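# Put blue foam block, or else cardboard box, in tote

## Task

Look for a blue foam block lying on the floor of the room. If one is there, place it in the tote near the door; if none is there, place the cardboard box in that tote. The placed item must sit fully inside, with no part sticking out past the tote's rim. The robot must never tip over or be left leaning.

## Robot and tools

ROBOT. TidyBot++: a wheeled base (0.54 m long, 0.50 m wide, 0.38 m tall, four driven casters) carrying one seven-joint arm with a two-finger gripper. With only one arm, every arm argument refers to it. The shoulder is 0.12 m ahead of the base centre and 0.68 m above the floor; upper arm 0.42 m, forearm 0.31 m, hand 0.31 m. The arm begins folded, hand pointing down, reaching up to 0.08 m beyond the base front with the elbow up to 1.15 m high. Cameras: base_camera (on the base, about 0.22 m forward and 0.34 m up, tilted down, 644x364) and wrist_camera (fisheye on the hand, looking along it, 644x476). Loose objects may occasionally get nudged by something.

FRAMES. Base frame: metres, origin on the floor below the base centre, x forward, y left, z up. Odometry frame: the base frame as it was when the scene began. base_odometry gives x, y and heading (rad, left positive, -3.142 to 3.142) from wheel counting only, so slipping shows up as travel and drift builds over many moves.

move. Action keys are base, joints, target and speeds; cameras and blocking are extra. Motions in one action start together.
- base: an object holding any of translate_m (forward positive, -2 to 2 m), strafe_m (left positive, -2 to 2 m), rotate_rad (counter-clockwise from above positive, -6.3 to 6.3 rad). These are offsets, not poses, measured along the base axes from where the last state report placed the base (or from its current spot if a move was still running).
- joints: an object of absolute targets by name, in radians: joint_1_rad (any angle; positive turns the arm clockwise from above, opposite to rotate_rad), joint_2_rad (-2.249 to 2.249; 0 is upper arm vertical, positive leans forward), joint_3_rad (any angle), joint_4_rad (-2.579 to 2.579; with joint_3_rad at 3.14, negative bends the forearm forward), joint_5_rad (any angle), joint_6_rad (-2.099 to 2.099; with joint_3_rad 3.14 and joint_5_rad 0, negative tips the hand forward), joint_7_rad (any angle; hand down, positive turns counter-clockwise from above, 1.57 makes the fingers open left and right). gripper_pos is a scale from 0 (open) to 1 (closed); finger gap is roughly 85 x (1 - gripper_pos) mm. Unlimited joints go the short way, so send steps below half a turn. Done tolerances: 0.039 rad for joints 1 to 4, 0.095 for 5 to 7, 0.03 for the gripper.
- target: a single list of seven numbers [x, y, z, qw, qx, qy, qz], an absolute hand pose in the base frame (metres, then a quaternion). The hand point lies midway between the finger pads; hand z runs along the fingers, the fingers close along hand y. With target, joints may only hold gripper_pos.
- speeds: top-speed caps for this action only: translate_m and strafe_m 0.05 to 0.5 m/s, rotate_rad 0.1 to 1.57 rad/s. When driving and strafing together, give the speed under just one key.
- blocking: true or absent waits until everything rests; false returns after about 0.5 s while motion continues.
- cameras: a list of base_camera, wrist_camera or all; [] gives no pictures.
Unknown keys make a call invalid; out-of-range values get it refused. A refusal, or a stop you did not order, cancels the remaining move, wait and finished_scene calls in that reply.

wait: seconds from 0 to 10, returns state and images, ends early when moves settle. stop: brakes all your running motions. zoom_image: camera plus region [x0, y0, x1, y1] in pixels of that camera's newest image, origin top-left, at most 504 by 504. finished_scene: scene is the current scene's number; it ends the scene for good, so the object must already rest correctly without the robot.

RESULTS. base_status, joint_status and hand_status read moving, done, off_target (resting short, maybe still pushing), contact_stop or time_out (unplanned stops), not_followed (targets withheld), torque_fault, or limit_stop_at_motor_heat. "joint command not followed" or "pose unreachable" means the self-collision check blocked the arm; it does not guard against hitting the base. hand_pose is the measured hand pose; hand_target is where the targets would put it. joint_positions reports angles; motor_effort gives percent of maximum, peak in brackets; base_tilt gives forward/right lean in degrees; on_its_own lists uncommanded behaviour; pictures names the image order; "earlier move" shows a non-blocking move's progress. ARM HIT, MOTOR HOT and OVER-TEMPERATURE FAULT are warnings.

TIPS. To fix a hand position, add (wanted minus hand_pose) to your last target's x, y, z. To keep the hand still, resend hand_target, not hand_pose. At gripper_pos 1, off_target means something is held; done means it is empty. Held loads make the arm sag; correct the same way, and never command a joint to its current reading while loaded. A downward hand reaches at most about 0.94 m high, only near the base. Placed objects stop hand_pose descending while commands keep going lower.

AVOID. Driving or turning while the arm is snagged above about 0.6 m, swinging an extended arm sideways, or reaching far out from the fold: these can tip the robot; back away or retract to recover. Avoid low forward targets close to the base and poses far from the current one; the arm may strike the base. Do not push hard, drop or release moving objects, slam, squeeze something still resting on a surface, or overload the gripper. Torque limits are 104.5 N m (joints 1 to 4) and 51.3 N m (5 to 7); exceeding them freezes the arm for 10 s. Holding loads or straining at unreachable poses heats motors.

Each tool is called after "Call:" by a JSON object that holds its "op" and its "data".

## Session

Call:
{"op": "move", "data": {}}

Scene clock: 0.00 s.
base_odometry: x=+0.000 y=+0.000 heading=+0.000
base_tilt: forward=+0.8 right=-0.4
base_status: not commanded
joint_positions: joint_1_rad=+0.043 joint_2_rad=-0.340 joint_3_rad=+3.157 joint_4_rad=-2.512 joint_5_rad=-0.017 joint_6_rad=-0.865 joint_7_rad=+1.616 gripper_pos=+0.000
joint_status: not commanded
motor_effort: joint_1_rad=+0 joint_2_rad=-3 joint_3_rad=+2 joint_4_rad=+13 joint_5_rad=+1 joint_6_rad=+2 joint_7_rad=+0
hand_pose: x=+0.2705 y=-0.0029 z=+0.5910 quat_wxyz=(-0.007, +0.999, -0.012, +0.052) (m; base frame)
hand_target: x=+0.2706 y=-0.0029 z=+0.5911 quat_wxyz=(-0.007, +0.999, -0.012, +0.052) (m; base frame)
hand_status: not commanded
pictures: base_camera, wrist_camera
camera_calibration:
wrist_camera: T_world_to_cam=[[-0.0228556, -0.999351, -0.0278446, 0.0218415], [-0.990742, 0.0263691, -0.133169, 0.405849], [0.133817, 0.0245432, -0.990702, 0.684365], [0, 0, 0, 1]] pos_world=[0.311011, -0.00567105, 0.732657]

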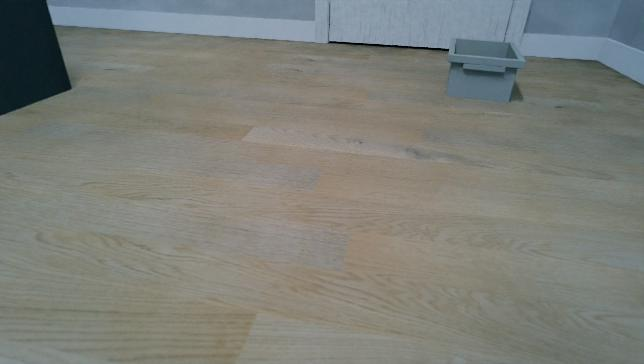

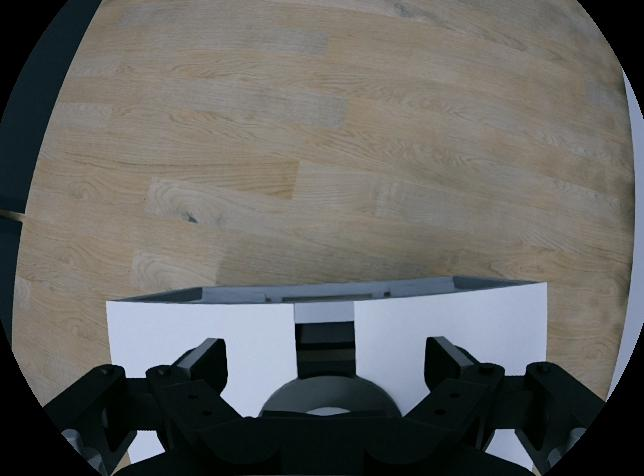

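Call:
{"op": "move", "data": {"joints": {"joint_6_rad":0.1}}}

Call:
{"op": "move", "data": {"base": {"rotate_rad":1.4}}}

Call:
{"op": "move", "data": {"base": {"rotate_rad":1.4}}}

Call:
{"op": "move", "data": {"base": {"rotate_rad":1.5}}}

Scene clock: 14.37 s.
move: done
base_odometry: x=+0.000 y=+0.000 heading=+0.000
base_tilt: forward=+0.8 right=-0.4
base_status: not commanded
joint_positions: joint_1_rad=+0.043 joint_2_rad=-0.340 joint_3_rad=+3.157 joint_4_rad=-2.511 joint_5_rad=-0.017 joint_6_rad=+0.042 joint_7_rad=+1.616 gripper_pos=+0.000
joint_status: all done
motor_effort: joint_1_rad=+0(1) joint_2_rad=-7(7) joint_3_rad=+1(2) joint_4_rad=+18(18) joint_5_rad=+0(1) joint_6_rad=+9(9) joint_7_rad=+1(1)
hand_pose: x=+0.5016 y=-0.0212 z=+0.7357 quat_wxyz=(+0.019, +0.875, -0.014, +0.484) (m; base frame)
hand_target: x=+0.5105 y=-0.0221 z=+0.7509 quat_wxyz=(+0.020, +0.860, -0.014, +0.509) (m; base frame)
hand_status: not commanded
pictures: base_camera, wrist_camera
camera_calibration:
wrist_camera: T_world_to_cam=[[-0.032882, -0.999405, 0.0104146, -0.0102095], [-0.505942, 0.00765798, -0.862534, 0.947566], [0.861941, -0.033631, -0.505893, 0.0741392], [0, 0, 0, 1]] pos_world=[0.415174, -0.0149665, 0.85492]

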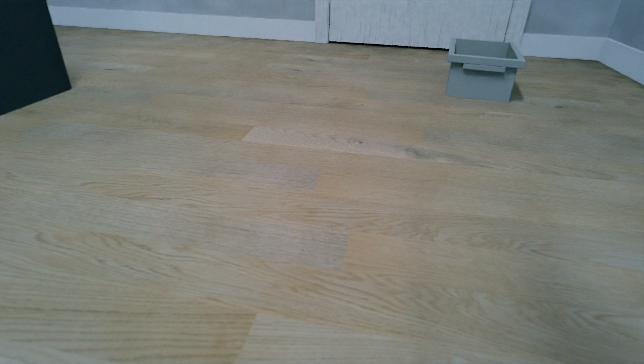

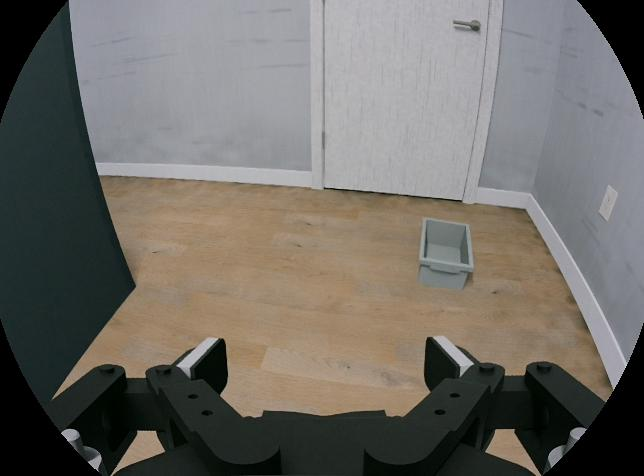

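Scene clock: 16.53 s.
move: done
base_odometry: x=+0.000 y=+0.000 heading=+1.400
base_tilt: forward=+0.8 right=-0.4
base_status: done
joint_positions: joint_1_rad=+0.043 joint_2_rad=-0.340 joint_3_rad=+3.156 joint_4_rad=-2.511 joint_5_rad=-0.017 joint_6_rad=+0.044 joint_7_rad=+1.616 gripper_pos=+0.000
joint_status: not commanded
motor_effort: joint_1_rad=+1(1) joint_2_rad=-6(8) joint_3_rad=+1(2) joint_4_rad=+18(18) joint_5_rad=+0(1) joint_6_rad=+9(9) joint_7_rad=+0(1)
hand_pose: x=+0.5019 y=-0.0211 z=+0.7362 quat_wxyz=(+0.019, +0.874, -0.014, +0.485) (m; base frame)
hand_target: x=+0.5105 y=-0.0221 z=+0.7509 quat_wxyz=(+0.020, +0.860, -0.014, +0.509) (m; base frame)
hand_status: not commanded
pictures: base_camera, wrist_camera
camera_calibration:
wrist_camera: T_world_to_cam=[[-0.0328004, -0.999407, 0.0105212, -0.0102347], [-0.504246, 0.00745855, -0.863528, 0.948013], [0.862937, -0.0336293, -0.504191, 0.0723353], [0, 0, 0, 1]] pos_world=[0.415275, -0.0148668, 0.855214]

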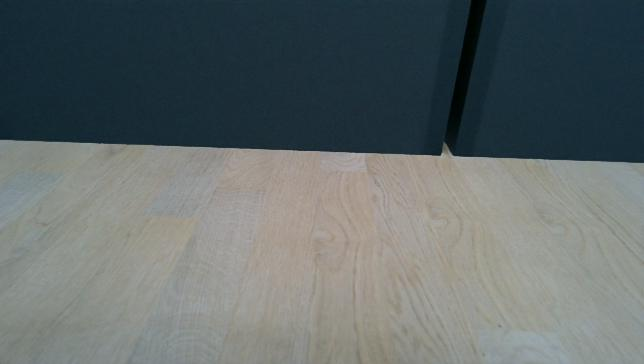

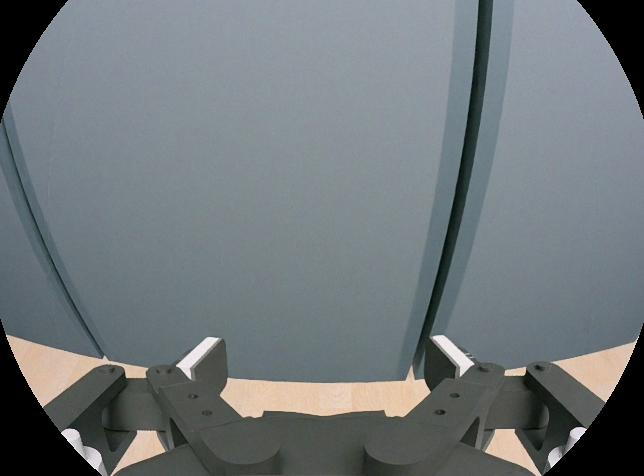

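Scene clock: 18.70 s.
move: done
base_odometry: x=+0.000 y=+0.000 heading=+2.799
base_tilt: forward=+0.8 right=-0.4
base_status: done
joint_positions: joint_1_rad=+0.043 joint_2_rad=-0.340 joint_3_rad=+3.156 joint_4_rad=-2.511 joint_5_rad=-0.017 joint_6_rad=+0.044 joint_7_rad=+1.616 gripper_pos=+0.000
joint_status: not commanded
motor_effort: joint_1_rad=+0(2) joint_2_rad=-7(8) joint_3_rad=+1(2) joint_4_rad=+18(18) joint_5_rad=+1(1) joint_6_rad=+9(9) joint_7_rad=+0(1)
hand_pose: x=+0.5019 y=-0.0211 z=+0.7363 quat_wxyz=(+0.019, +0.874, -0.014, +0.485) (m; base frame)
hand_target: x=+0.5105 y=-0.0221 z=+0.7509 quat_wxyz=(+0.020, +0.860, -0.014, +0.509) (m; base frame)
hand_status: not commanded
pictures: base_camera, wrist_camera
camera_calibration:
wrist_camera: T_world_to_cam=[[-0.0327521, -0.999407, 0.010595, -0.0103191], [-0.503938, 0.0073584, -0.863709, 0.948123], [0.863119, -0.0336275, -0.50388, 0.0720437], [0, 0, 0, 1]] pos_world=[0.415275, -0.014867, 0.855313]

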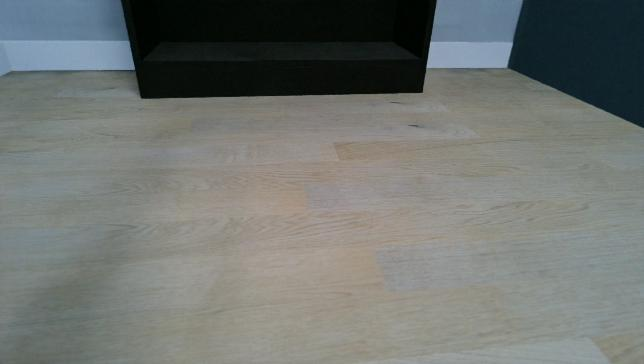

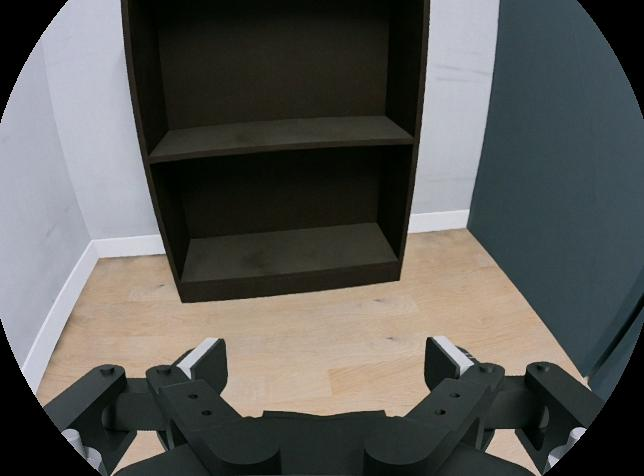

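Scene clock: 20.93 s.
move: done
base_odometry: x=+0.000 y=+0.000 heading=-1.984
base_tilt: forward=+0.9 right=-0.4
base_status: done
joint_positions: joint_1_rad=+0.043 joint_2_rad=-0.340 joint_3_rad=+3.156 joint_4_rad=-2.511 joint_5_rad=-0.017 joint_6_rad=+0.044 joint_7_rad=+1.616 gripper_pos=+0.000
joint_status: not commanded
motor_effort: joint_1_rad=+0(2) joint_2_rad=-7(8) joint_3_rad=+1(2) joint_4_rad=+18(18) joint_5_rad=+1(1) joint_6_rad=+9(9) joint_7_rad=+0(1)
hand_pose: x=+0.5020 y=-0.0210 z=+0.7364 quat_wxyz=(+0.019, +0.874, -0.014, +0.485) (m; base frame)
hand_target: x=+0.5105 y=-0.0221 z=+0.7509 quat_wxyz=(+0.020, +0.860, -0.014, +0.509) (m; base frame)
hand_status: not commanded
pictures: base_camera, wrist_camera
camera_calibration:
wrist_camera: T_world_to_cam=[[-0.0325648, -0.999412, 0.0107067, -0.0104942], [-0.503634, 0.00715559, -0.863888, 0.948232], [0.863303, -0.0335245, -0.503571, 0.071754], [0, 0, 0, 1]] pos_world=[0.415275, -0.0148676, 0.855412]

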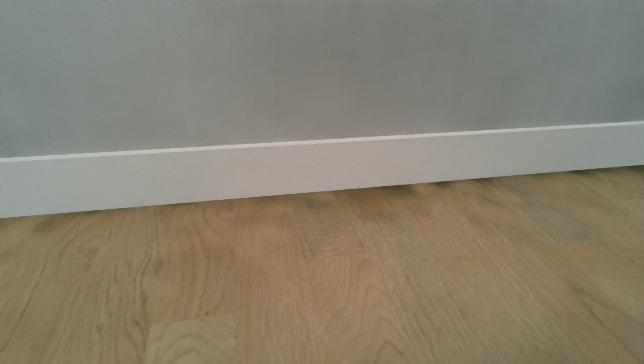

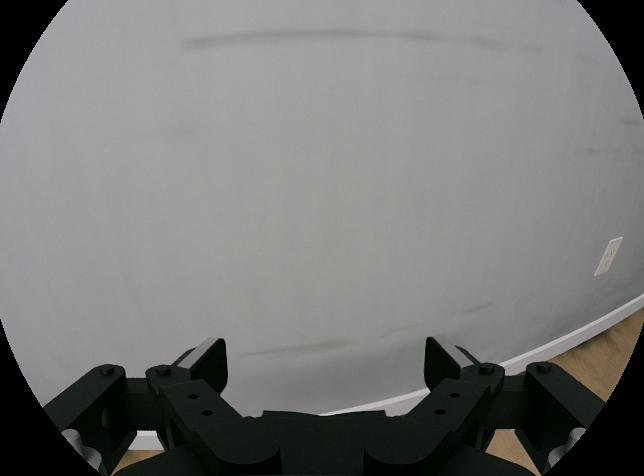

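Call:
{"op": "move", "data": {"base": {"rotate_rad":1.984}, "cameras": []}}

Call:
{"op": "move", "data": {"base": {"translate_m":1.2,"strafe_m":0.1}}}

Call:
{"op": "move", "data": {"base": {"rotate_rad":1.1}}}

Scene clock: 41.60 s.
move: done
base_odometry: x=+0.000 y=+0.000 heading=-0.001
base_tilt: forward=+0.8 right=-0.4
base_status: done
joint_positions: joint_1_rad=+0.043 joint_2_rad=-0.340 joint_3_rad=+3.156 joint_4_rad=-2.511 joint_5_rad=-0.017 joint_6_rad=+0.045 joint_7_rad=+1.616 gripper_pos=+0.000
joint_status: not commanded
motor_effort: joint_1_rad=+0(2) joint_2_rad=-7(8) joint_3_rad=+1(2) joint_4_rad=+18(18) joint_5_rad=+1(1) joint_6_rad=+9(10) joint_7_rad=+0(1)
hand_pose: x=+0.5020 y=-0.0211 z=+0.7365 quat_wxyz=(+0.019, +0.874, -0.014, +0.485) (m; base frame)
hand_target: x=+0.5105 y=-0.0221 z=+0.7509 quat_wxyz=(+0.020, +0.860, -0.014, +0.509) (m; base frame)
hand_status: not commanded
pictures: none
No camera images: "cameras" was empty.

Scene clock: 45.37 s.
move: done
base_odometry: x=+1.200 y=+0.099 heading=+0.000
base_tilt: forward=+0.8 right=-0.4
base_status: done
joint_positions: joint_1_rad=+0.043 joint_2_rad=-0.340 joint_3_rad=+3.156 joint_4_rad=-2.511 joint_5_rad=-0.017 joint_6_rad=+0.046 joint_7_rad=+1.616 gripper_pos=+0.000
joint_status: not commanded
motor_effort: joint_1_rad=+1(1) joint_2_rad=-6(9) joint_3_rad=+1(2) joint_4_rad=+18(19) joint_5_rad=+0(1) joint_6_rad=+9(9) joint_7_rad=+0(1)
hand_pose: x=+0.5022 y=-0.0211 z=+0.7369 quat_wxyz=(+0.019, +0.874, -0.014, +0.486) (m; base frame)
hand_target: x=+0.5105 y=-0.0221 z=+0.7509 quat_wxyz=(+0.020, +0.860, -0.014, +0.509) (m; base frame)
hand_status: not commanded
pictures: base_camera, wrist_camera
camera_calibration:
wrist_camera: T_world_to_cam=[[-0.032672, -0.999409, 0.0107026, -0.010449], [-0.502165, 0.00715596, -0.864742, 0.948609], [0.864155, -0.0336273, -0.502102, 0.0702896], [0, 0, 0, 1]] pos_world=[0.415275, -0.0148674, 0.855707]

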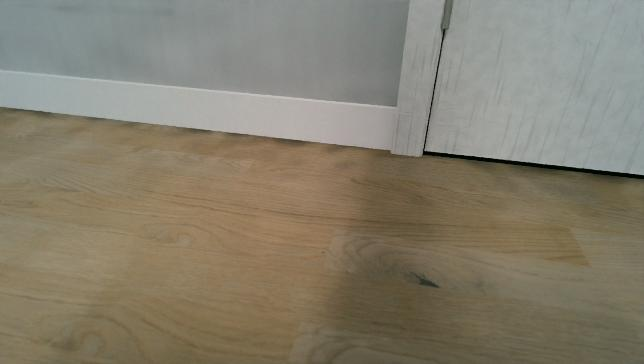

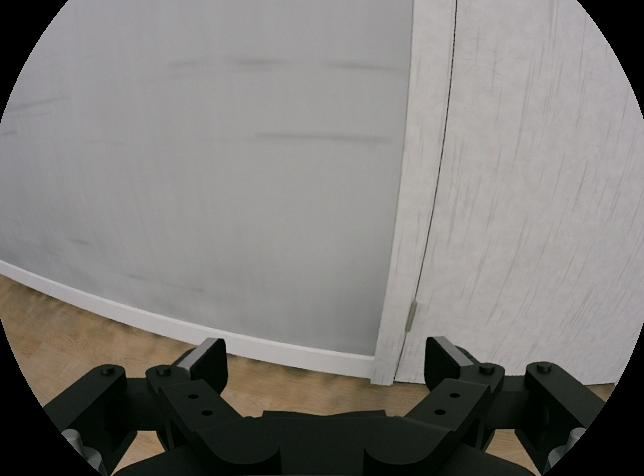

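Scene clock: 47.33 s.
move: done
base_odometry: x=+1.200 y=+0.099 heading=+1.100
base_tilt: forward=+0.8 right=-0.4
base_status: done
joint_positions: joint_1_rad=+0.043 joint_2_rad=-0.340 joint_3_rad=+3.156 joint_4_rad=-2.511 joint_5_rad=-0.017 joint_6_rad=+0.046 joint_7_rad=+1.616 gripper_pos=+0.000
joint_status: not commanded
motor_effort: joint_1_rad=+0(1) joint_2_rad=-7(7) joint_3_rad=+1(2) joint_4_rad=+18(18) joint_5_rad=+1(1) joint_6_rad=+8(9) joint_7_rad=+0(2)
hand_pose: x=+0.5022 y=-0.0210 z=+0.7369 quat_wxyz=(+0.019, +0.874, -0.014, +0.486) (m; base frame)
hand_target: x=+0.5105 y=-0.0221 z=+0.7509 quat_wxyz=(+0.020, +0.860, -0.014, +0.509) (m; base frame)
hand_status: not commanded
pictures: base_camera, wrist_camera
camera_calibration:
wrist_camera: T_world_to_cam=[[-0.0325322, -0.999413, 0.0107355, -0.0104358], [-0.502124, 0.00705566, -0.864767, 0.94861], [0.864183, -0.0335233, -0.502059, 0.0702462], [0, 0, 0, 1]] pos_world=[0.415275, -0.0147678, 0.855706]

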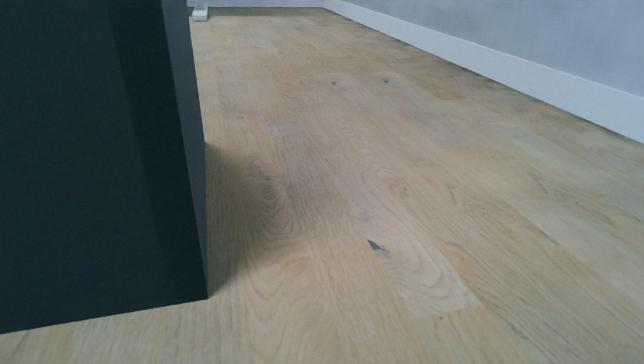

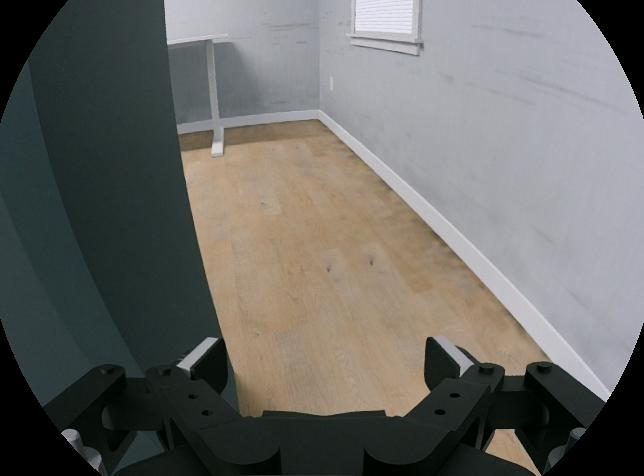

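Call:
{"op": "move", "data": {"base": {"strafe_m":-0.52,"translate_m":0.1}, "cameras": []}}

Call:
{"op": "move", "data": {"base": {"rotate_rad":0.255}}}

Scene clock: 65.30 s.
move: done
base_odometry: x=+1.709 y=-0.048 heading=+1.100
base_tilt: forward=+0.8 right=-0.4
base_status: done
joint_positions: joint_1_rad=+0.043 joint_2_rad=-0.340 joint_3_rad=+3.156 joint_4_rad=-2.511 joint_5_rad=-0.017 joint_6_rad=+0.046 joint_7_rad=+1.616 gripper_pos=+0.000
joint_status: not commanded
motor_effort: joint_1_rad=+1(1) joint_2_rad=-7(8) joint_3_rad=+1(3) joint_4_rad=+18(18) joint_5_rad=+1(1) joint_6_rad=+8(9) joint_7_rad=+0(1)
hand_pose: x=+0.5022 y=-0.0211 z=+0.7369 quat_wxyz=(+0.019, +0.874, -0.014, +0.486) (m; base frame)
hand_target: x=+0.5105 y=-0.0221 z=+0.7509 quat_wxyz=(+0.020, +0.860, -0.014, +0.509) (m; base frame)
hand_status: not commanded
pictures: none
No camera images: "cameras" was empty.

Scene clock: 66.40 s.
move: done
base_odometry: x=+1.709 y=-0.048 heading=+1.355
base_tilt: forward=+0.8 right=-0.4
base_status: done
joint_positions: joint_1_rad=+0.043 joint_2_rad=-0.340 joint_3_rad=+3.156 joint_4_rad=-2.511 joint_5_rad=-0.017 joint_6_rad=+0.046 joint_7_rad=+1.616 gripper_pos=+0.000
joint_status: not commanded
motor_effort: joint_1_rad=+0(2) joint_2_rad=-7(7) joint_3_rad=+1(2) joint_4_rad=+18(18) joint_5_rad=+0(1) joint_6_rad=+9(9) joint_7_rad=+0(1)
hand_pose: x=+0.5022 y=-0.0211 z=+0.7369 quat_wxyz=(+0.019, +0.874, -0.014, +0.486) (m; base frame)
hand_target: x=+0.5105 y=-0.0221 z=+0.7509 quat_wxyz=(+0.020, +0.860, -0.014, +0.509) (m; base frame)
hand_status: not commanded
pictures: base_camera, wrist_camera
camera_calibration:
wrist_camera: T_world_to_cam=[[-0.032672, -0.999409, 0.0107026, -0.010449], [-0.502165, 0.00715596, -0.864742, 0.948609], [0.864155, -0.0336273, -0.502102, 0.0702896], [0, 0, 0, 1]] pos_world=[0.415275, -0.0148674, 0.855707]

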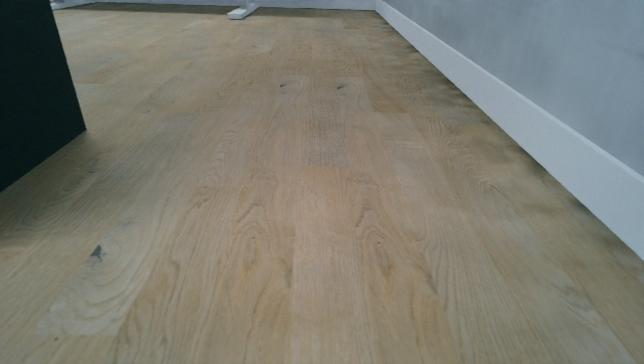

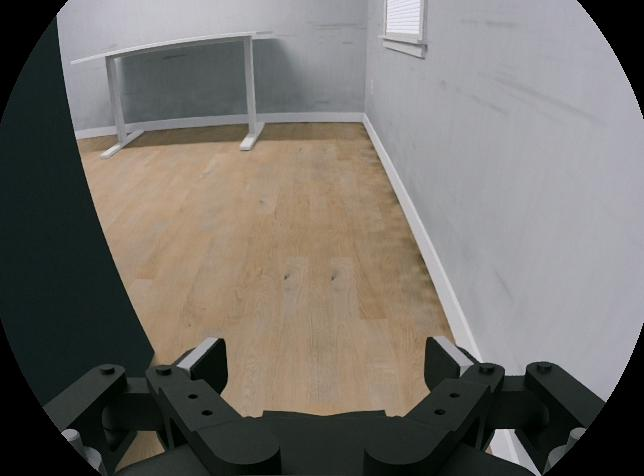

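Call:
{"op": "move", "data": {"base": {"translate_m":1.5}}}

Call:
{"op": "move", "data": {"base": {"rotate_rad":1.1}}}

Scene clock: 76.87 s.
move: done
base_odometry: x=+2.030 y=+1.418 heading=+1.355
base_tilt: forward=+0.8 right=-0.5
base_status: done
joint_positions: joint_1_rad=+0.043 joint_2_rad=-0.340 joint_3_rad=+3.156 joint_4_rad=-2.511 joint_5_rad=-0.017 joint_6_rad=+0.046 joint_7_rad=+1.616 gripper_pos=+0.000
joint_status: not commanded
motor_effort: joint_1_rad=-1(1) joint_2_rad=-7(9) joint_3_rad=+1(2) joint_4_rad=+18(19) joint_5_rad=+1(1) joint_6_rad=+9(10) joint_7_rad=-1(1)
hand_pose: x=+0.5023 y=-0.0211 z=+0.7371 quat_wxyz=(+0.019, +0.873, -0.014, +0.486) (m; base frame)
hand_target: x=+0.5105 y=-0.0221 z=+0.7509 quat_wxyz=(+0.020, +0.860, -0.014, +0.509) (m; base frame)
hand_status: not commanded
pictures: base_camera, wrist_camera
camera_calibration:
wrist_camera: T_world_to_cam=[[-0.032766, -0.999405, 0.0107269, -0.0104326], [-0.501541, 0.00715787, -0.865104, 0.948831], [0.864513, -0.033726, -0.501477, 0.0697035], [0, 0, 0, 1]] pos_world=[0.415276, -0.0148672, 0.855904]

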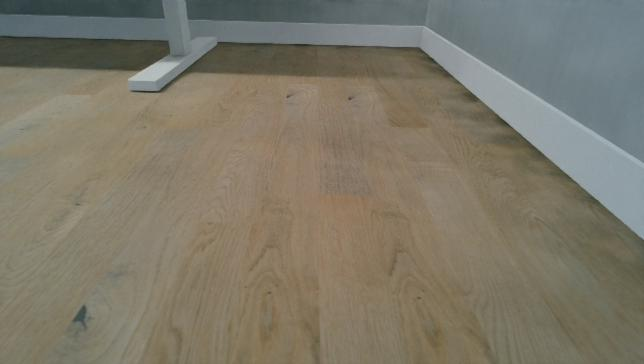

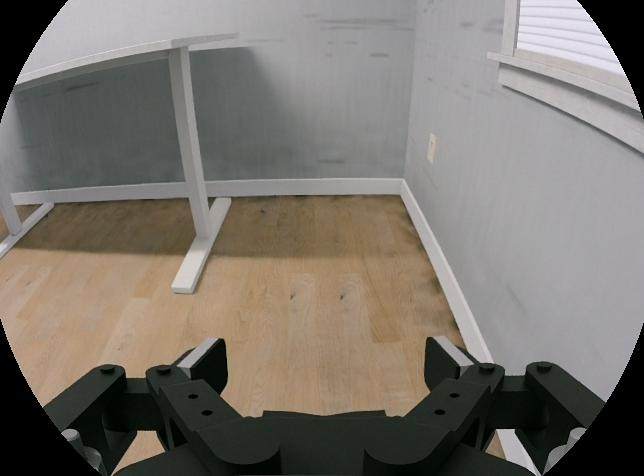

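Scene clock: 78.83 s.
move: done
base_odometry: x=+2.030 y=+1.418 heading=+2.455
base_tilt: forward=+0.8 right=-0.4
base_status: done
joint_positions: joint_1_rad=+0.043 joint_2_rad=-0.340 joint_3_rad=+3.156 joint_4_rad=-2.511 joint_5_rad=-0.017 joint_6_rad=+0.046 joint_7_rad=+1.616 gripper_pos=+0.000
joint_status: not commanded
motor_effort: joint_1_rad=+0(2) joint_2_rad=-6(7) joint_3_rad=+1(2) joint_4_rad=+18(18) joint_5_rad=+1(1) joint_6_rad=+9(9) joint_7_rad=+0(1)
hand_pose: x=+0.5023 y=-0.0211 z=+0.7371 quat_wxyz=(+0.019, +0.873, -0.014, +0.486) (m; base frame)
hand_target: x=+0.5105 y=-0.0221 z=+0.7509 quat_wxyz=(+0.020, +0.860, -0.014, +0.509) (m; base frame)
hand_status: not commanded
pictures: base_camera, wrist_camera
camera_calibration:
wrist_camera: T_world_to_cam=[[-0.0326262, -0.99941, 0.0107599, -0.0104194], [-0.5015, 0.00705756, -0.865129, 0.948832], [0.864542, -0.033622, -0.501434, 0.0696602], [0, 0, 0, 1]] pos_world=[0.415276, -0.0147676, 0.855904]

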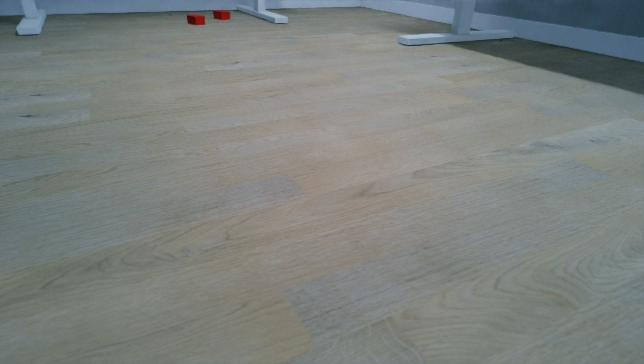

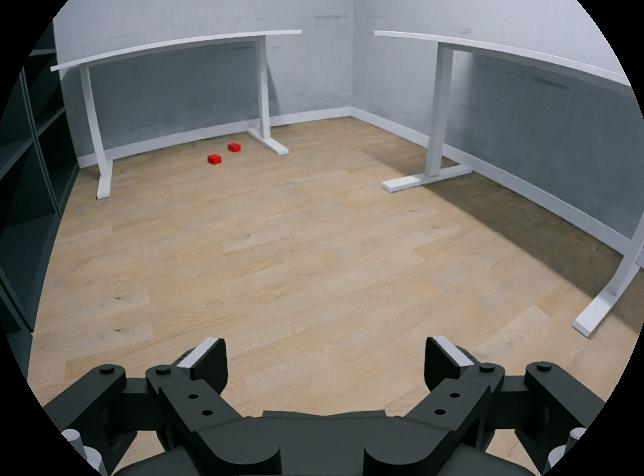

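Call:
{"op": "move", "data": {"base": {"rotate_rad":0.6}}}

Call:
{"op": "move", "data": {"base": {"rotate_rad":0.7}}}

Scene clock: 82.67 s.
move: done
base_odometry: x=+2.030 y=+1.418 heading=+3.055
base_tilt: forward=+0.8 right=-0.4
base_status: done
joint_positions: joint_1_rad=+0.043 joint_2_rad=-0.340 joint_3_rad=+3.156 joint_4_rad=-2.511 joint_5_rad=-0.017 joint_6_rad=+0.046 joint_7_rad=+1.616 gripper_pos=+0.000
joint_status: not commanded
motor_effort: joint_1_rad=+1(1) joint_2_rad=-6(7) joint_3_rad=+1(2) joint_4_rad=+18(18) joint_5_rad=+1(1) joint_6_rad=+9(9) joint_7_rad=+0(1)
hand_pose: x=+0.5023 y=-0.0210 z=+0.7371 quat_wxyz=(+0.019, +0.873, -0.014, +0.486) (m; base frame)
hand_target: x=+0.5105 y=-0.0221 z=+0.7509 quat_wxyz=(+0.020, +0.860, -0.014, +0.509) (m; base frame)
hand_status: not commanded
pictures: base_camera, wrist_camera
camera_calibration:
wrist_camera: T_world_to_cam=[[-0.0324893, -0.999414, 0.0107945, -0.0105064], [-0.501504, 0.00695894, -0.865127, 0.948831], [0.864545, -0.0335209, -0.501436, 0.0696621], [0, 0, 0, 1]] pos_world=[0.415275, -0.014768, 0.855904]

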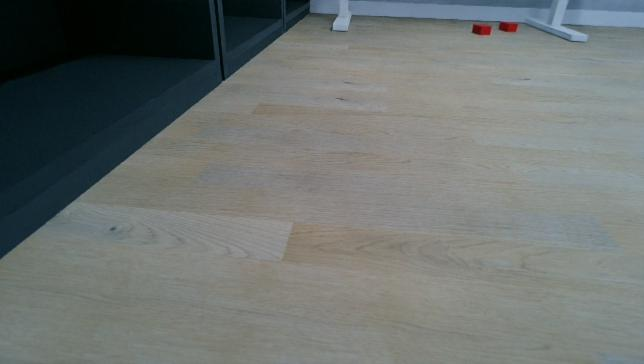

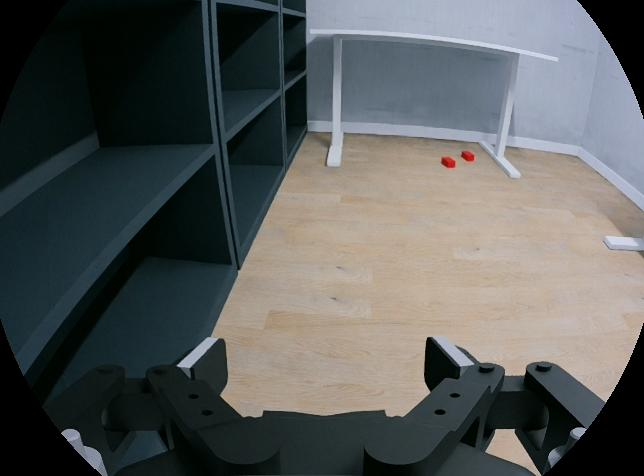

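Scene clock: 84.30 s.
move: done
base_odometry: x=+2.030 y=+1.418 heading=-2.529
base_tilt: forward=+0.8 right=-0.4
base_status: done
joint_positions: joint_1_rad=+0.043 joint_2_rad=-0.340 joint_3_rad=+3.156 joint_4_rad=-2.511 joint_5_rad=-0.017 joint_6_rad=+0.046 joint_7_rad=+1.616 gripper_pos=+0.000
joint_status: not commanded
motor_effort: joint_1_rad=+0(1) joint_2_rad=-7(7) joint_3_rad=+1(3) joint_4_rad=+18(18) joint_5_rad=+1(1) joint_6_rad=+9(9) joint_7_rad=-1(1)
hand_pose: x=+0.5023 y=-0.0210 z=+0.7371 quat_wxyz=(+0.019, +0.873, -0.014, +0.486) (m; base frame)
hand_target: x=+0.5105 y=-0.0221 z=+0.7509 quat_wxyz=(+0.020, +0.860, -0.014, +0.509) (m; base frame)
hand_status: not commanded
pictures: base_camera, wrist_camera
camera_calibration:
wrist_camera: T_world_to_cam=[[-0.0323523, -0.999418, 0.0108292, -0.0105935], [-0.501508, 0.00686032, -0.865126, 0.94883], [0.864548, -0.0334198, -0.501438, 0.0696641], [0, 0, 0, 1]] pos_world=[0.415275, -0.0147684, 0.855904]

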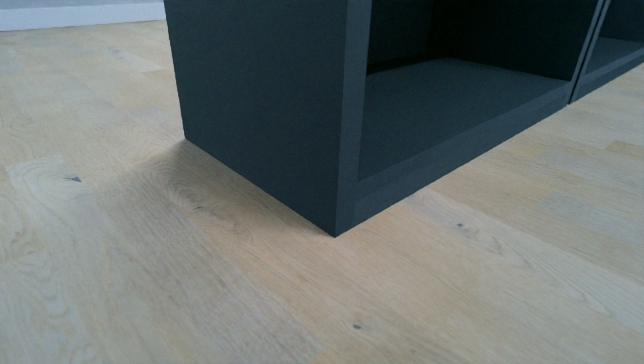

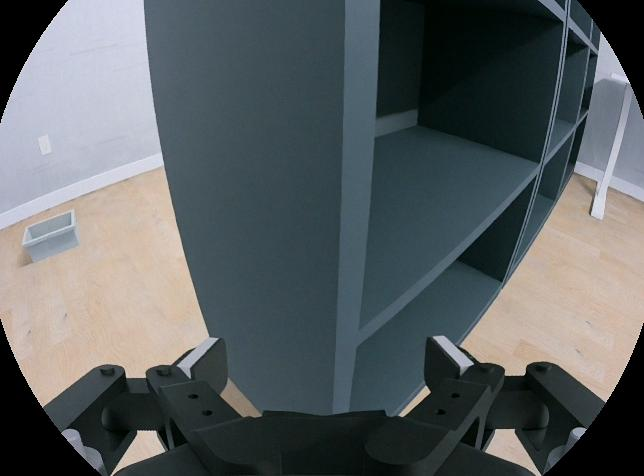

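Call:
{"op": "move", "data": {"base": {"rotate_rad":-0.95}, "cameras": []}}

Call:
{"op": "move", "data": {"base": {"translate_m":1.3}}}

Call:
{"op": "move", "data": {"base": {"rotate_rad":0.9}}}

Call:
{"op": "move", "data": {"base": {"rotate_rad":-2.3}}}

Call:
{"op": "move", "data": {"base": {"rotate_rad":-1.2}}}

Scene clock: 97.67 s.
move: done
base_odometry: x=+2.030 y=+1.418 heading=+2.805
base_tilt: forward=+0.8 right=-0.4
base_status: done
joint_positions: joint_1_rad=+0.043 joint_2_rad=-0.340 joint_3_rad=+3.157 joint_4_rad=-2.511 joint_5_rad=-0.017 joint_6_rad=+0.046 joint_7_rad=+1.616 gripper_pos=+0.000
joint_status: not commanded
motor_effort: joint_1_rad=+1(2) joint_2_rad=-7(7) joint_3_rad=+1(2) joint_4_rad=+18(18) joint_5_rad=+1(1) joint_6_rad=+9(9) joint_7_rad=-1(1)
hand_pose: x=+0.5023 y=-0.0214 z=+0.7371 quat_wxyz=(+0.019, +0.873, -0.015, +0.486) (m; base frame)
hand_target: x=+0.5105 y=-0.0221 z=+0.7509 quat_wxyz=(+0.020, +0.860, -0.014, +0.509) (m; base frame)
hand_status: not commanded
pictures: none
No camera images: "cameras" was empty.

Scene clock: 101.50 s.
move: done
base_odometry: x=+0.803 y=+1.847 heading=+2.804
base_tilt: forward=+0.8 right=-0.4
base_status: done
joint_positions: joint_1_rad=+0.043 joint_2_rad=-0.341 joint_3_rad=+3.157 joint_4_rad=-2.511 joint_5_rad=-0.017 joint_6_rad=+0.047 joint_7_rad=+1.616 gripper_pos=+0.000
joint_status: not commanded
motor_effort: joint_1_rad=+0(1) joint_2_rad=-7(8) joint_3_rad=+1(2) joint_4_rad=+18(19) joint_5_rad=+1(1) joint_6_rad=+8(10) joint_7_rad=+0(1)
hand_pose: x=+0.5023 y=-0.0215 z=+0.7374 quat_wxyz=(+0.019, +0.873, -0.015, +0.487) (m; base frame)
hand_target: x=+0.5105 y=-0.0221 z=+0.7509 quat_wxyz=(+0.020, +0.860, -0.014, +0.509) (m; base frame)
hand_status: not commanded
pictures: base_camera, wrist_camera
camera_calibration:
wrist_camera: T_world_to_cam=[[-0.0335967, -0.99938, 0.0104874, -0.0101816], [-0.5007, 0.00774892, -0.865586, 0.949077], [0.864969, -0.0343319, -0.50065, 0.0688851], [0, 0, 0, 1]] pos_world=[0.415277, -0.0151647, 0.856102]

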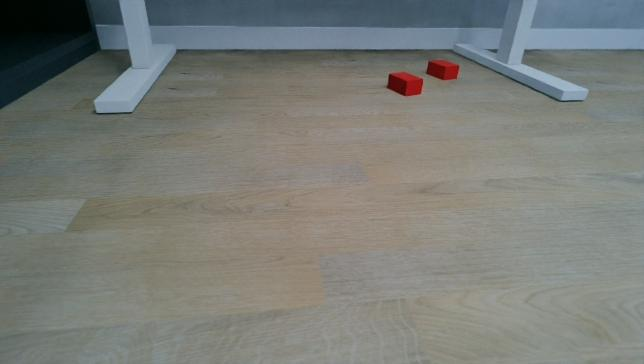

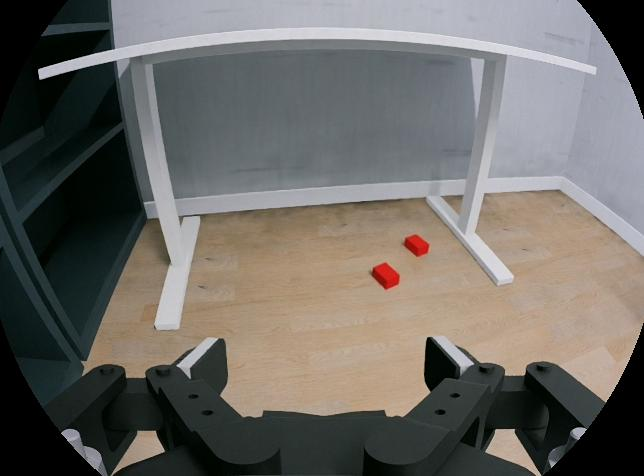

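Scene clock: 103.30 s.
move: done
base_odometry: x=+0.803 y=+1.847 heading=-2.579
base_tilt: forward=+0.9 right=-0.4
base_status: done
joint_positions: joint_1_rad=+0.043 joint_2_rad=-0.341 joint_3_rad=+3.157 joint_4_rad=-2.511 joint_5_rad=-0.017 joint_6_rad=+0.047 joint_7_rad=+1.616 gripper_pos=+0.000
joint_status: not commanded
motor_effort: joint_1_rad=+1(2) joint_2_rad=-7(7) joint_3_rad=+1(2) joint_4_rad=+18(18) joint_5_rad=+1(1) joint_6_rad=+9(9) joint_7_rad=+1(1)
hand_pose: x=+0.5023 y=-0.0214 z=+0.7374 quat_wxyz=(+0.019, +0.873, -0.015, +0.487) (m; base frame)
hand_target: x=+0.5105 y=-0.0221 z=+0.7509 quat_wxyz=(+0.020, +0.860, -0.014, +0.509) (m; base frame)
hand_status: not commanded
pictures: base_camera, wrist_camera
camera_calibration:
wrist_camera: T_world_to_cam=[[-0.0334598, -0.999385, 0.0105222, -0.0101688], [-0.500704, 0.0076503, -0.865585, 0.949075], [0.864972, -0.0342308, -0.500652, 0.0688905], [0, 0, 0, 1]] pos_world=[0.415277, -0.0150651, 0.856102]

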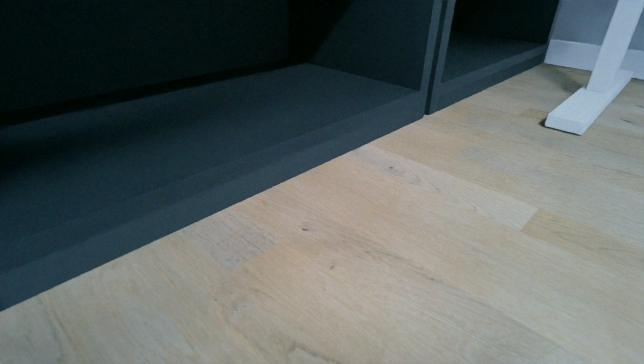

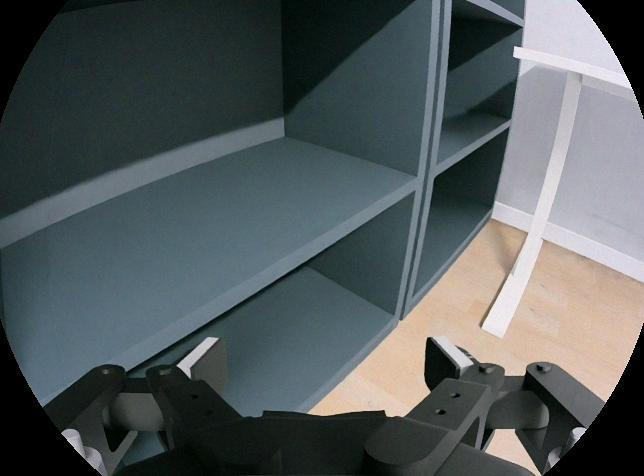

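Scene clock: 106.17 s.
move: done
base_odometry: x=+0.803 y=+1.847 heading=+1.405
base_tilt: forward=+0.8 right=-0.4
base_status: done
joint_positions: joint_1_rad=+0.043 joint_2_rad=-0.341 joint_3_rad=+3.157 joint_4_rad=-2.511 joint_5_rad=-0.017 joint_6_rad=+0.047 joint_7_rad=+1.616 gripper_pos=+0.000
joint_status: not commanded
motor_effort: joint_1_rad=+0(2) joint_2_rad=-6(8) joint_3_rad=+1(2) joint_4_rad=+18(18) joint_5_rad=+1(1) joint_6_rad=+9(10) joint_7_rad=+0(1)
hand_pose: x=+0.5023 y=-0.0212 z=+0.7374 quat_wxyz=(+0.019, +0.873, -0.014, +0.487) (m; base frame)
hand_target: x=+0.5105 y=-0.0221 z=+0.7509 quat_wxyz=(+0.020, +0.860, -0.014, +0.509) (m; base frame)
hand_status: not commanded
pictures: base_camera, wrist_camera
camera_calibration:
wrist_camera: T_world_to_cam=[[-0.0330471, -0.999397, 0.0106298, -0.0103339], [-0.500716, 0.00735067, -0.86558, 0.94907], [0.86498, -0.0339275, -0.500657, 0.0688998], [0, 0, 0, 1]] pos_world=[0.415277, -0.0149663, 0.856102]

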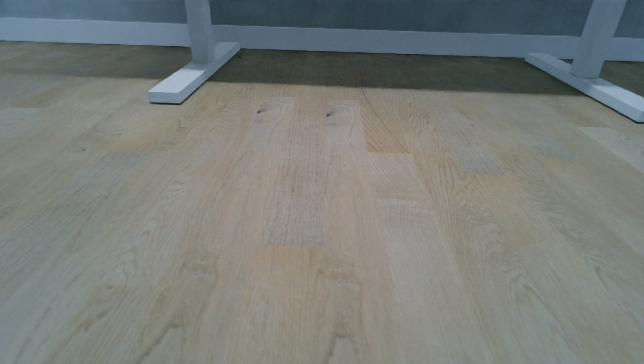

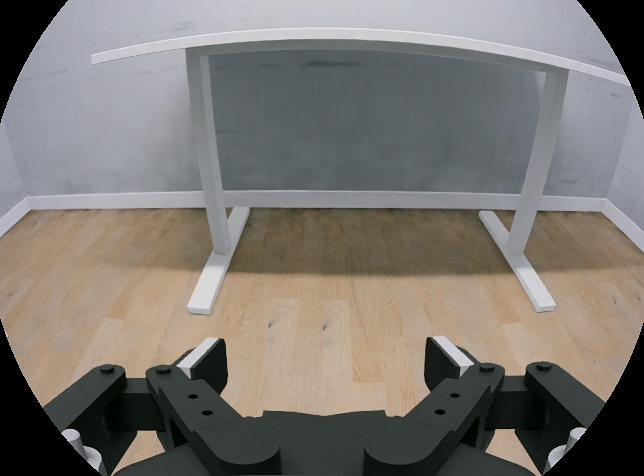

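Scene clock: 108.20 s.
move: done
base_odometry: x=+0.803 y=+1.847 heading=+0.205
base_tilt: forward=+0.8 right=-0.4
base_status: done
joint_positions: joint_1_rad=+0.043 joint_2_rad=-0.341 joint_3_rad=+3.157 joint_4_rad=-2.511 joint_5_rad=-0.017 joint_6_rad=+0.047 joint_7_rad=+1.616 gripper_pos=+0.000
joint_status: not commanded
motor_effort: joint_1_rad=+0(1) joint_2_rad=-6(7) joint_3_rad=+1(3) joint_4_rad=+18(18) joint_5_rad=+1(1) joint_6_rad=+9(9) joint_7_rad=+0(1)
hand_pose: x=+0.5023 y=-0.0213 z=+0.7374 quat_wxyz=(+0.019, +0.873, -0.014, +0.487) (m; base frame)
hand_target: x=+0.5105 y=-0.0221 z=+0.7509 quat_wxyz=(+0.020, +0.860, -0.014, +0.509) (m; base frame)
hand_status: not commanded
pictures: base_camera, wrist_camera
camera_calibration:
wrist_camera: T_world_to_cam=[[-0.033184, -0.999393, 0.0105951, -0.0102468], [-0.500712, 0.00744928, -0.865582, 0.949072], [0.864977, -0.0340285, -0.500656, 0.0688979], [0, 0, 0, 1]] pos_world=[0.415277, -0.0149659, 0.856102]

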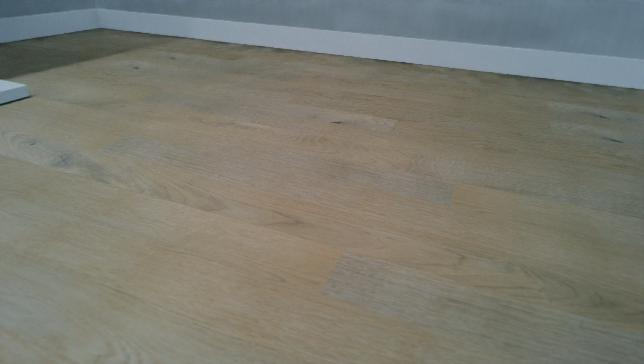

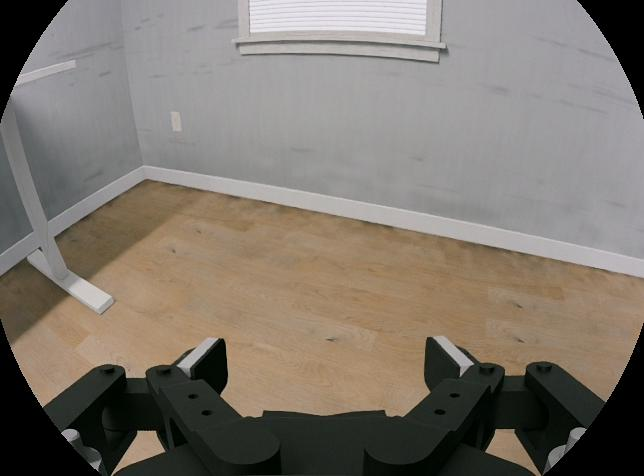

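Call:
{"op": "move", "data": {"base": {"rotate_rad":1.9}, "joints": {"joint_2_rad":-0.2,"joint_4_rad":-1.0,"joint_6_rad":-1.05}}}

Call:
{"op": "move", "data": {"base": {"rotate_rad":1.45}}}

Call:
{"op": "move", "data": {"base": {"rotate_rad":1.2}}}

Scene clock: 132.93 s.
move: done
base_odometry: x=+0.803 y=+1.847 heading=+2.105
base_tilt: forward=+0.8 right=-0.4
base_status: done
joint_positions: joint_1_rad=+0.043 joint_2_rad=-0.217 joint_3_rad=+3.153 joint_4_rad=-1.013 joint_5_rad=-0.017 joint_6_rad=-0.996 joint_7_rad=+1.616 gripper_pos=+0.000
joint_status: all done
motor_effort: joint_1_rad=+0(2) joint_2_rad=-10(17) joint_3_rad=+1(4) joint_4_rad=+17(23) joint_5_rad=+0(1) joint_6_rad=+10(11) joint_7_rad=+0(2)
hand_pose: x=+0.5564 y=-0.0194 z=+1.2445 quat_wxyz=(+0.022, +0.781, -0.004, +0.625) (m; base frame)
hand_target: x=+0.5598 y=-0.0213 z=+1.2275 quat_wxyz=(+0.021, +0.799, -0.005, +0.602) (m; base frame)
hand_status: not commanded
pictures: base_camera, wrist_camera
camera_calibration:
wrist_camera: T_world_to_cam=[[-0.0199523, -0.999498, 0.0246014, -0.0367234], [-0.191429, -0.020332, -0.981296, 1.38647], [0.981304, -0.0242885, -0.190928, -0.173917], [0, 0, 0, 1]] pos_world=[0.435344, -0.0127395, 1.32823]

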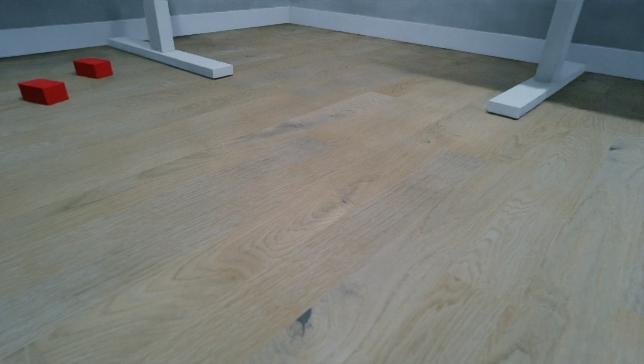

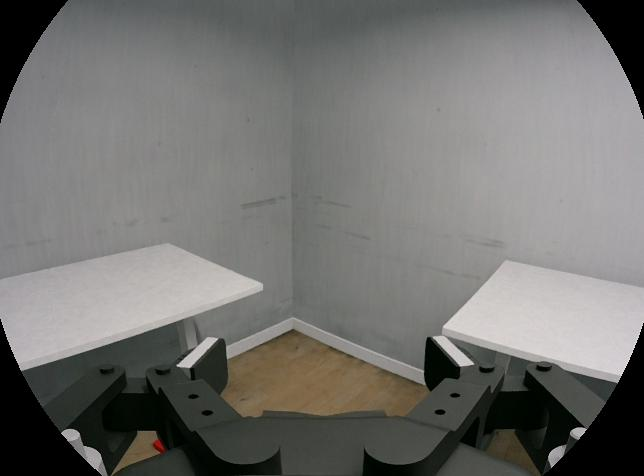

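Scene clock: 135.17 s.
move: done
base_odometry: x=+0.803 y=+1.847 heading=-2.729
base_tilt: forward=+0.8 right=-0.4
base_status: done
joint_positions: joint_1_rad=+0.043 joint_2_rad=-0.203 joint_3_rad=+3.153 joint_4_rad=-1.013 joint_5_rad=-0.017 joint_6_rad=-0.997 joint_7_rad=+1.616 gripper_pos=+0.000
joint_status: not commanded
motor_effort: joint_1_rad=+0(2) joint_2_rad=-10(14) joint_3_rad=+1(3) joint_4_rad=+17(18) joint_5_rad=+1(1) joint_6_rad=+10(10) joint_7_rad=+0(1)
hand_pose: x=+0.5640 y=-0.0196 z=+1.2380 quat_wxyz=(+0.021, +0.785, -0.004, +0.619) (m; base frame)
hand_target: x=+0.5598 y=-0.0213 z=+1.2275 quat_wxyz=(+0.021, +0.799, -0.005, +0.602) (m; base frame)
hand_status: not commanded
pictures: base_camera, wrist_camera
camera_calibration:
wrist_camera: T_world_to_cam=[[-0.0194189, -0.999517, 0.0242488, -0.0366035], [-0.206157, -0.0197293, -0.97832, 1.38618], [0.978326, -0.023997, -0.205674, -0.162587], [0, 0, 0, 1]] pos_world=[0.444123, -0.0131391, 1.32357]

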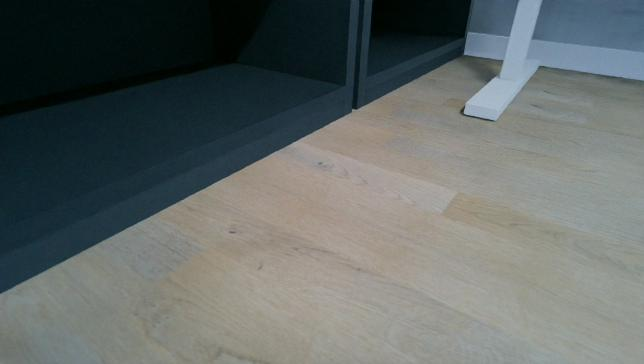

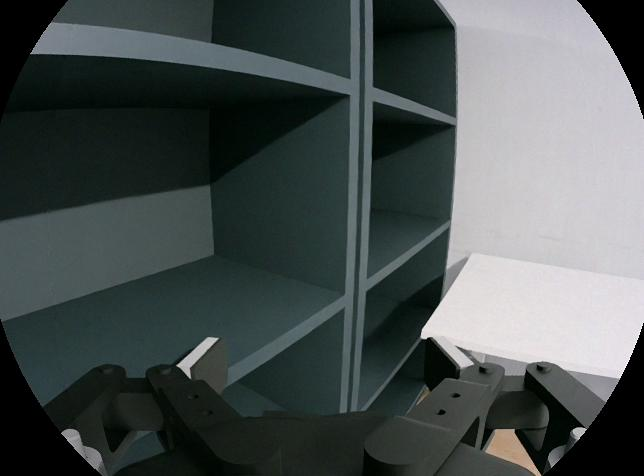

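Scene clock: 137.20 s.
move: done
base_odometry: x=+0.803 y=+1.847 heading=-1.529
base_tilt: forward=+0.8 right=-0.4
base_status: done
joint_positions: joint_1_rad=+0.043 joint_2_rad=-0.203 joint_3_rad=+3.153 joint_4_rad=-1.013 joint_5_rad=-0.017 joint_6_rad=-0.998 joint_7_rad=+1.616 gripper_pos=+0.000
joint_status: not commanded
motor_effort: joint_1_rad=+0(2) joint_2_rad=-11(13) joint_3_rad=+1(3) joint_4_rad=+17(18) joint_5_rad=+0(1) joint_6_rad=+10(10) joint_7_rad=-1(1)
hand_pose: x=+0.5640 y=-0.0197 z=+1.2379 quat_wxyz=(+0.021, +0.786, -0.004, +0.618) (m; base frame)
hand_target: x=+0.5598 y=-0.0213 z=+1.2275 quat_wxyz=(+0.021, +0.799, -0.005, +0.602) (m; base frame)
hand_status: not commanded
pictures: base_camera, wrist_camera
camera_calibration:
wrist_camera: T_world_to_cam=[[-0.0195285, -0.999517, 0.0241812, -0.0364606], [-0.20656, -0.0196306, -0.978237, 1.38617], [0.978239, -0.0240984, -0.206077, -0.162134], [0, 0, 0, 1]] pos_world=[0.444223, -0.0131387, 1.32348]

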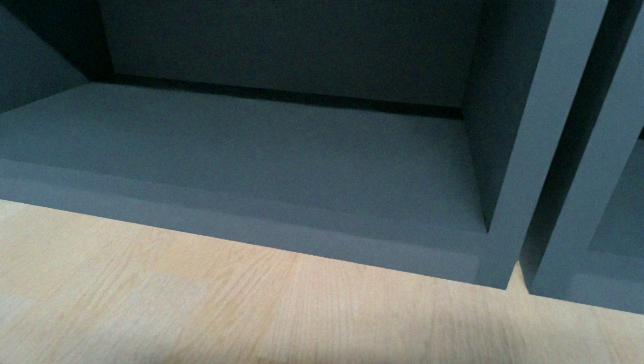

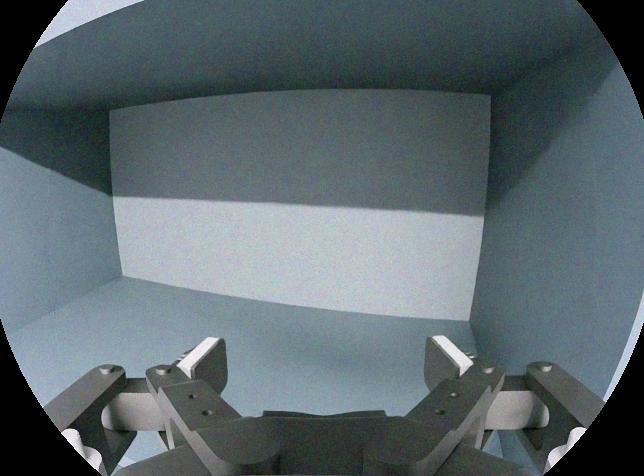

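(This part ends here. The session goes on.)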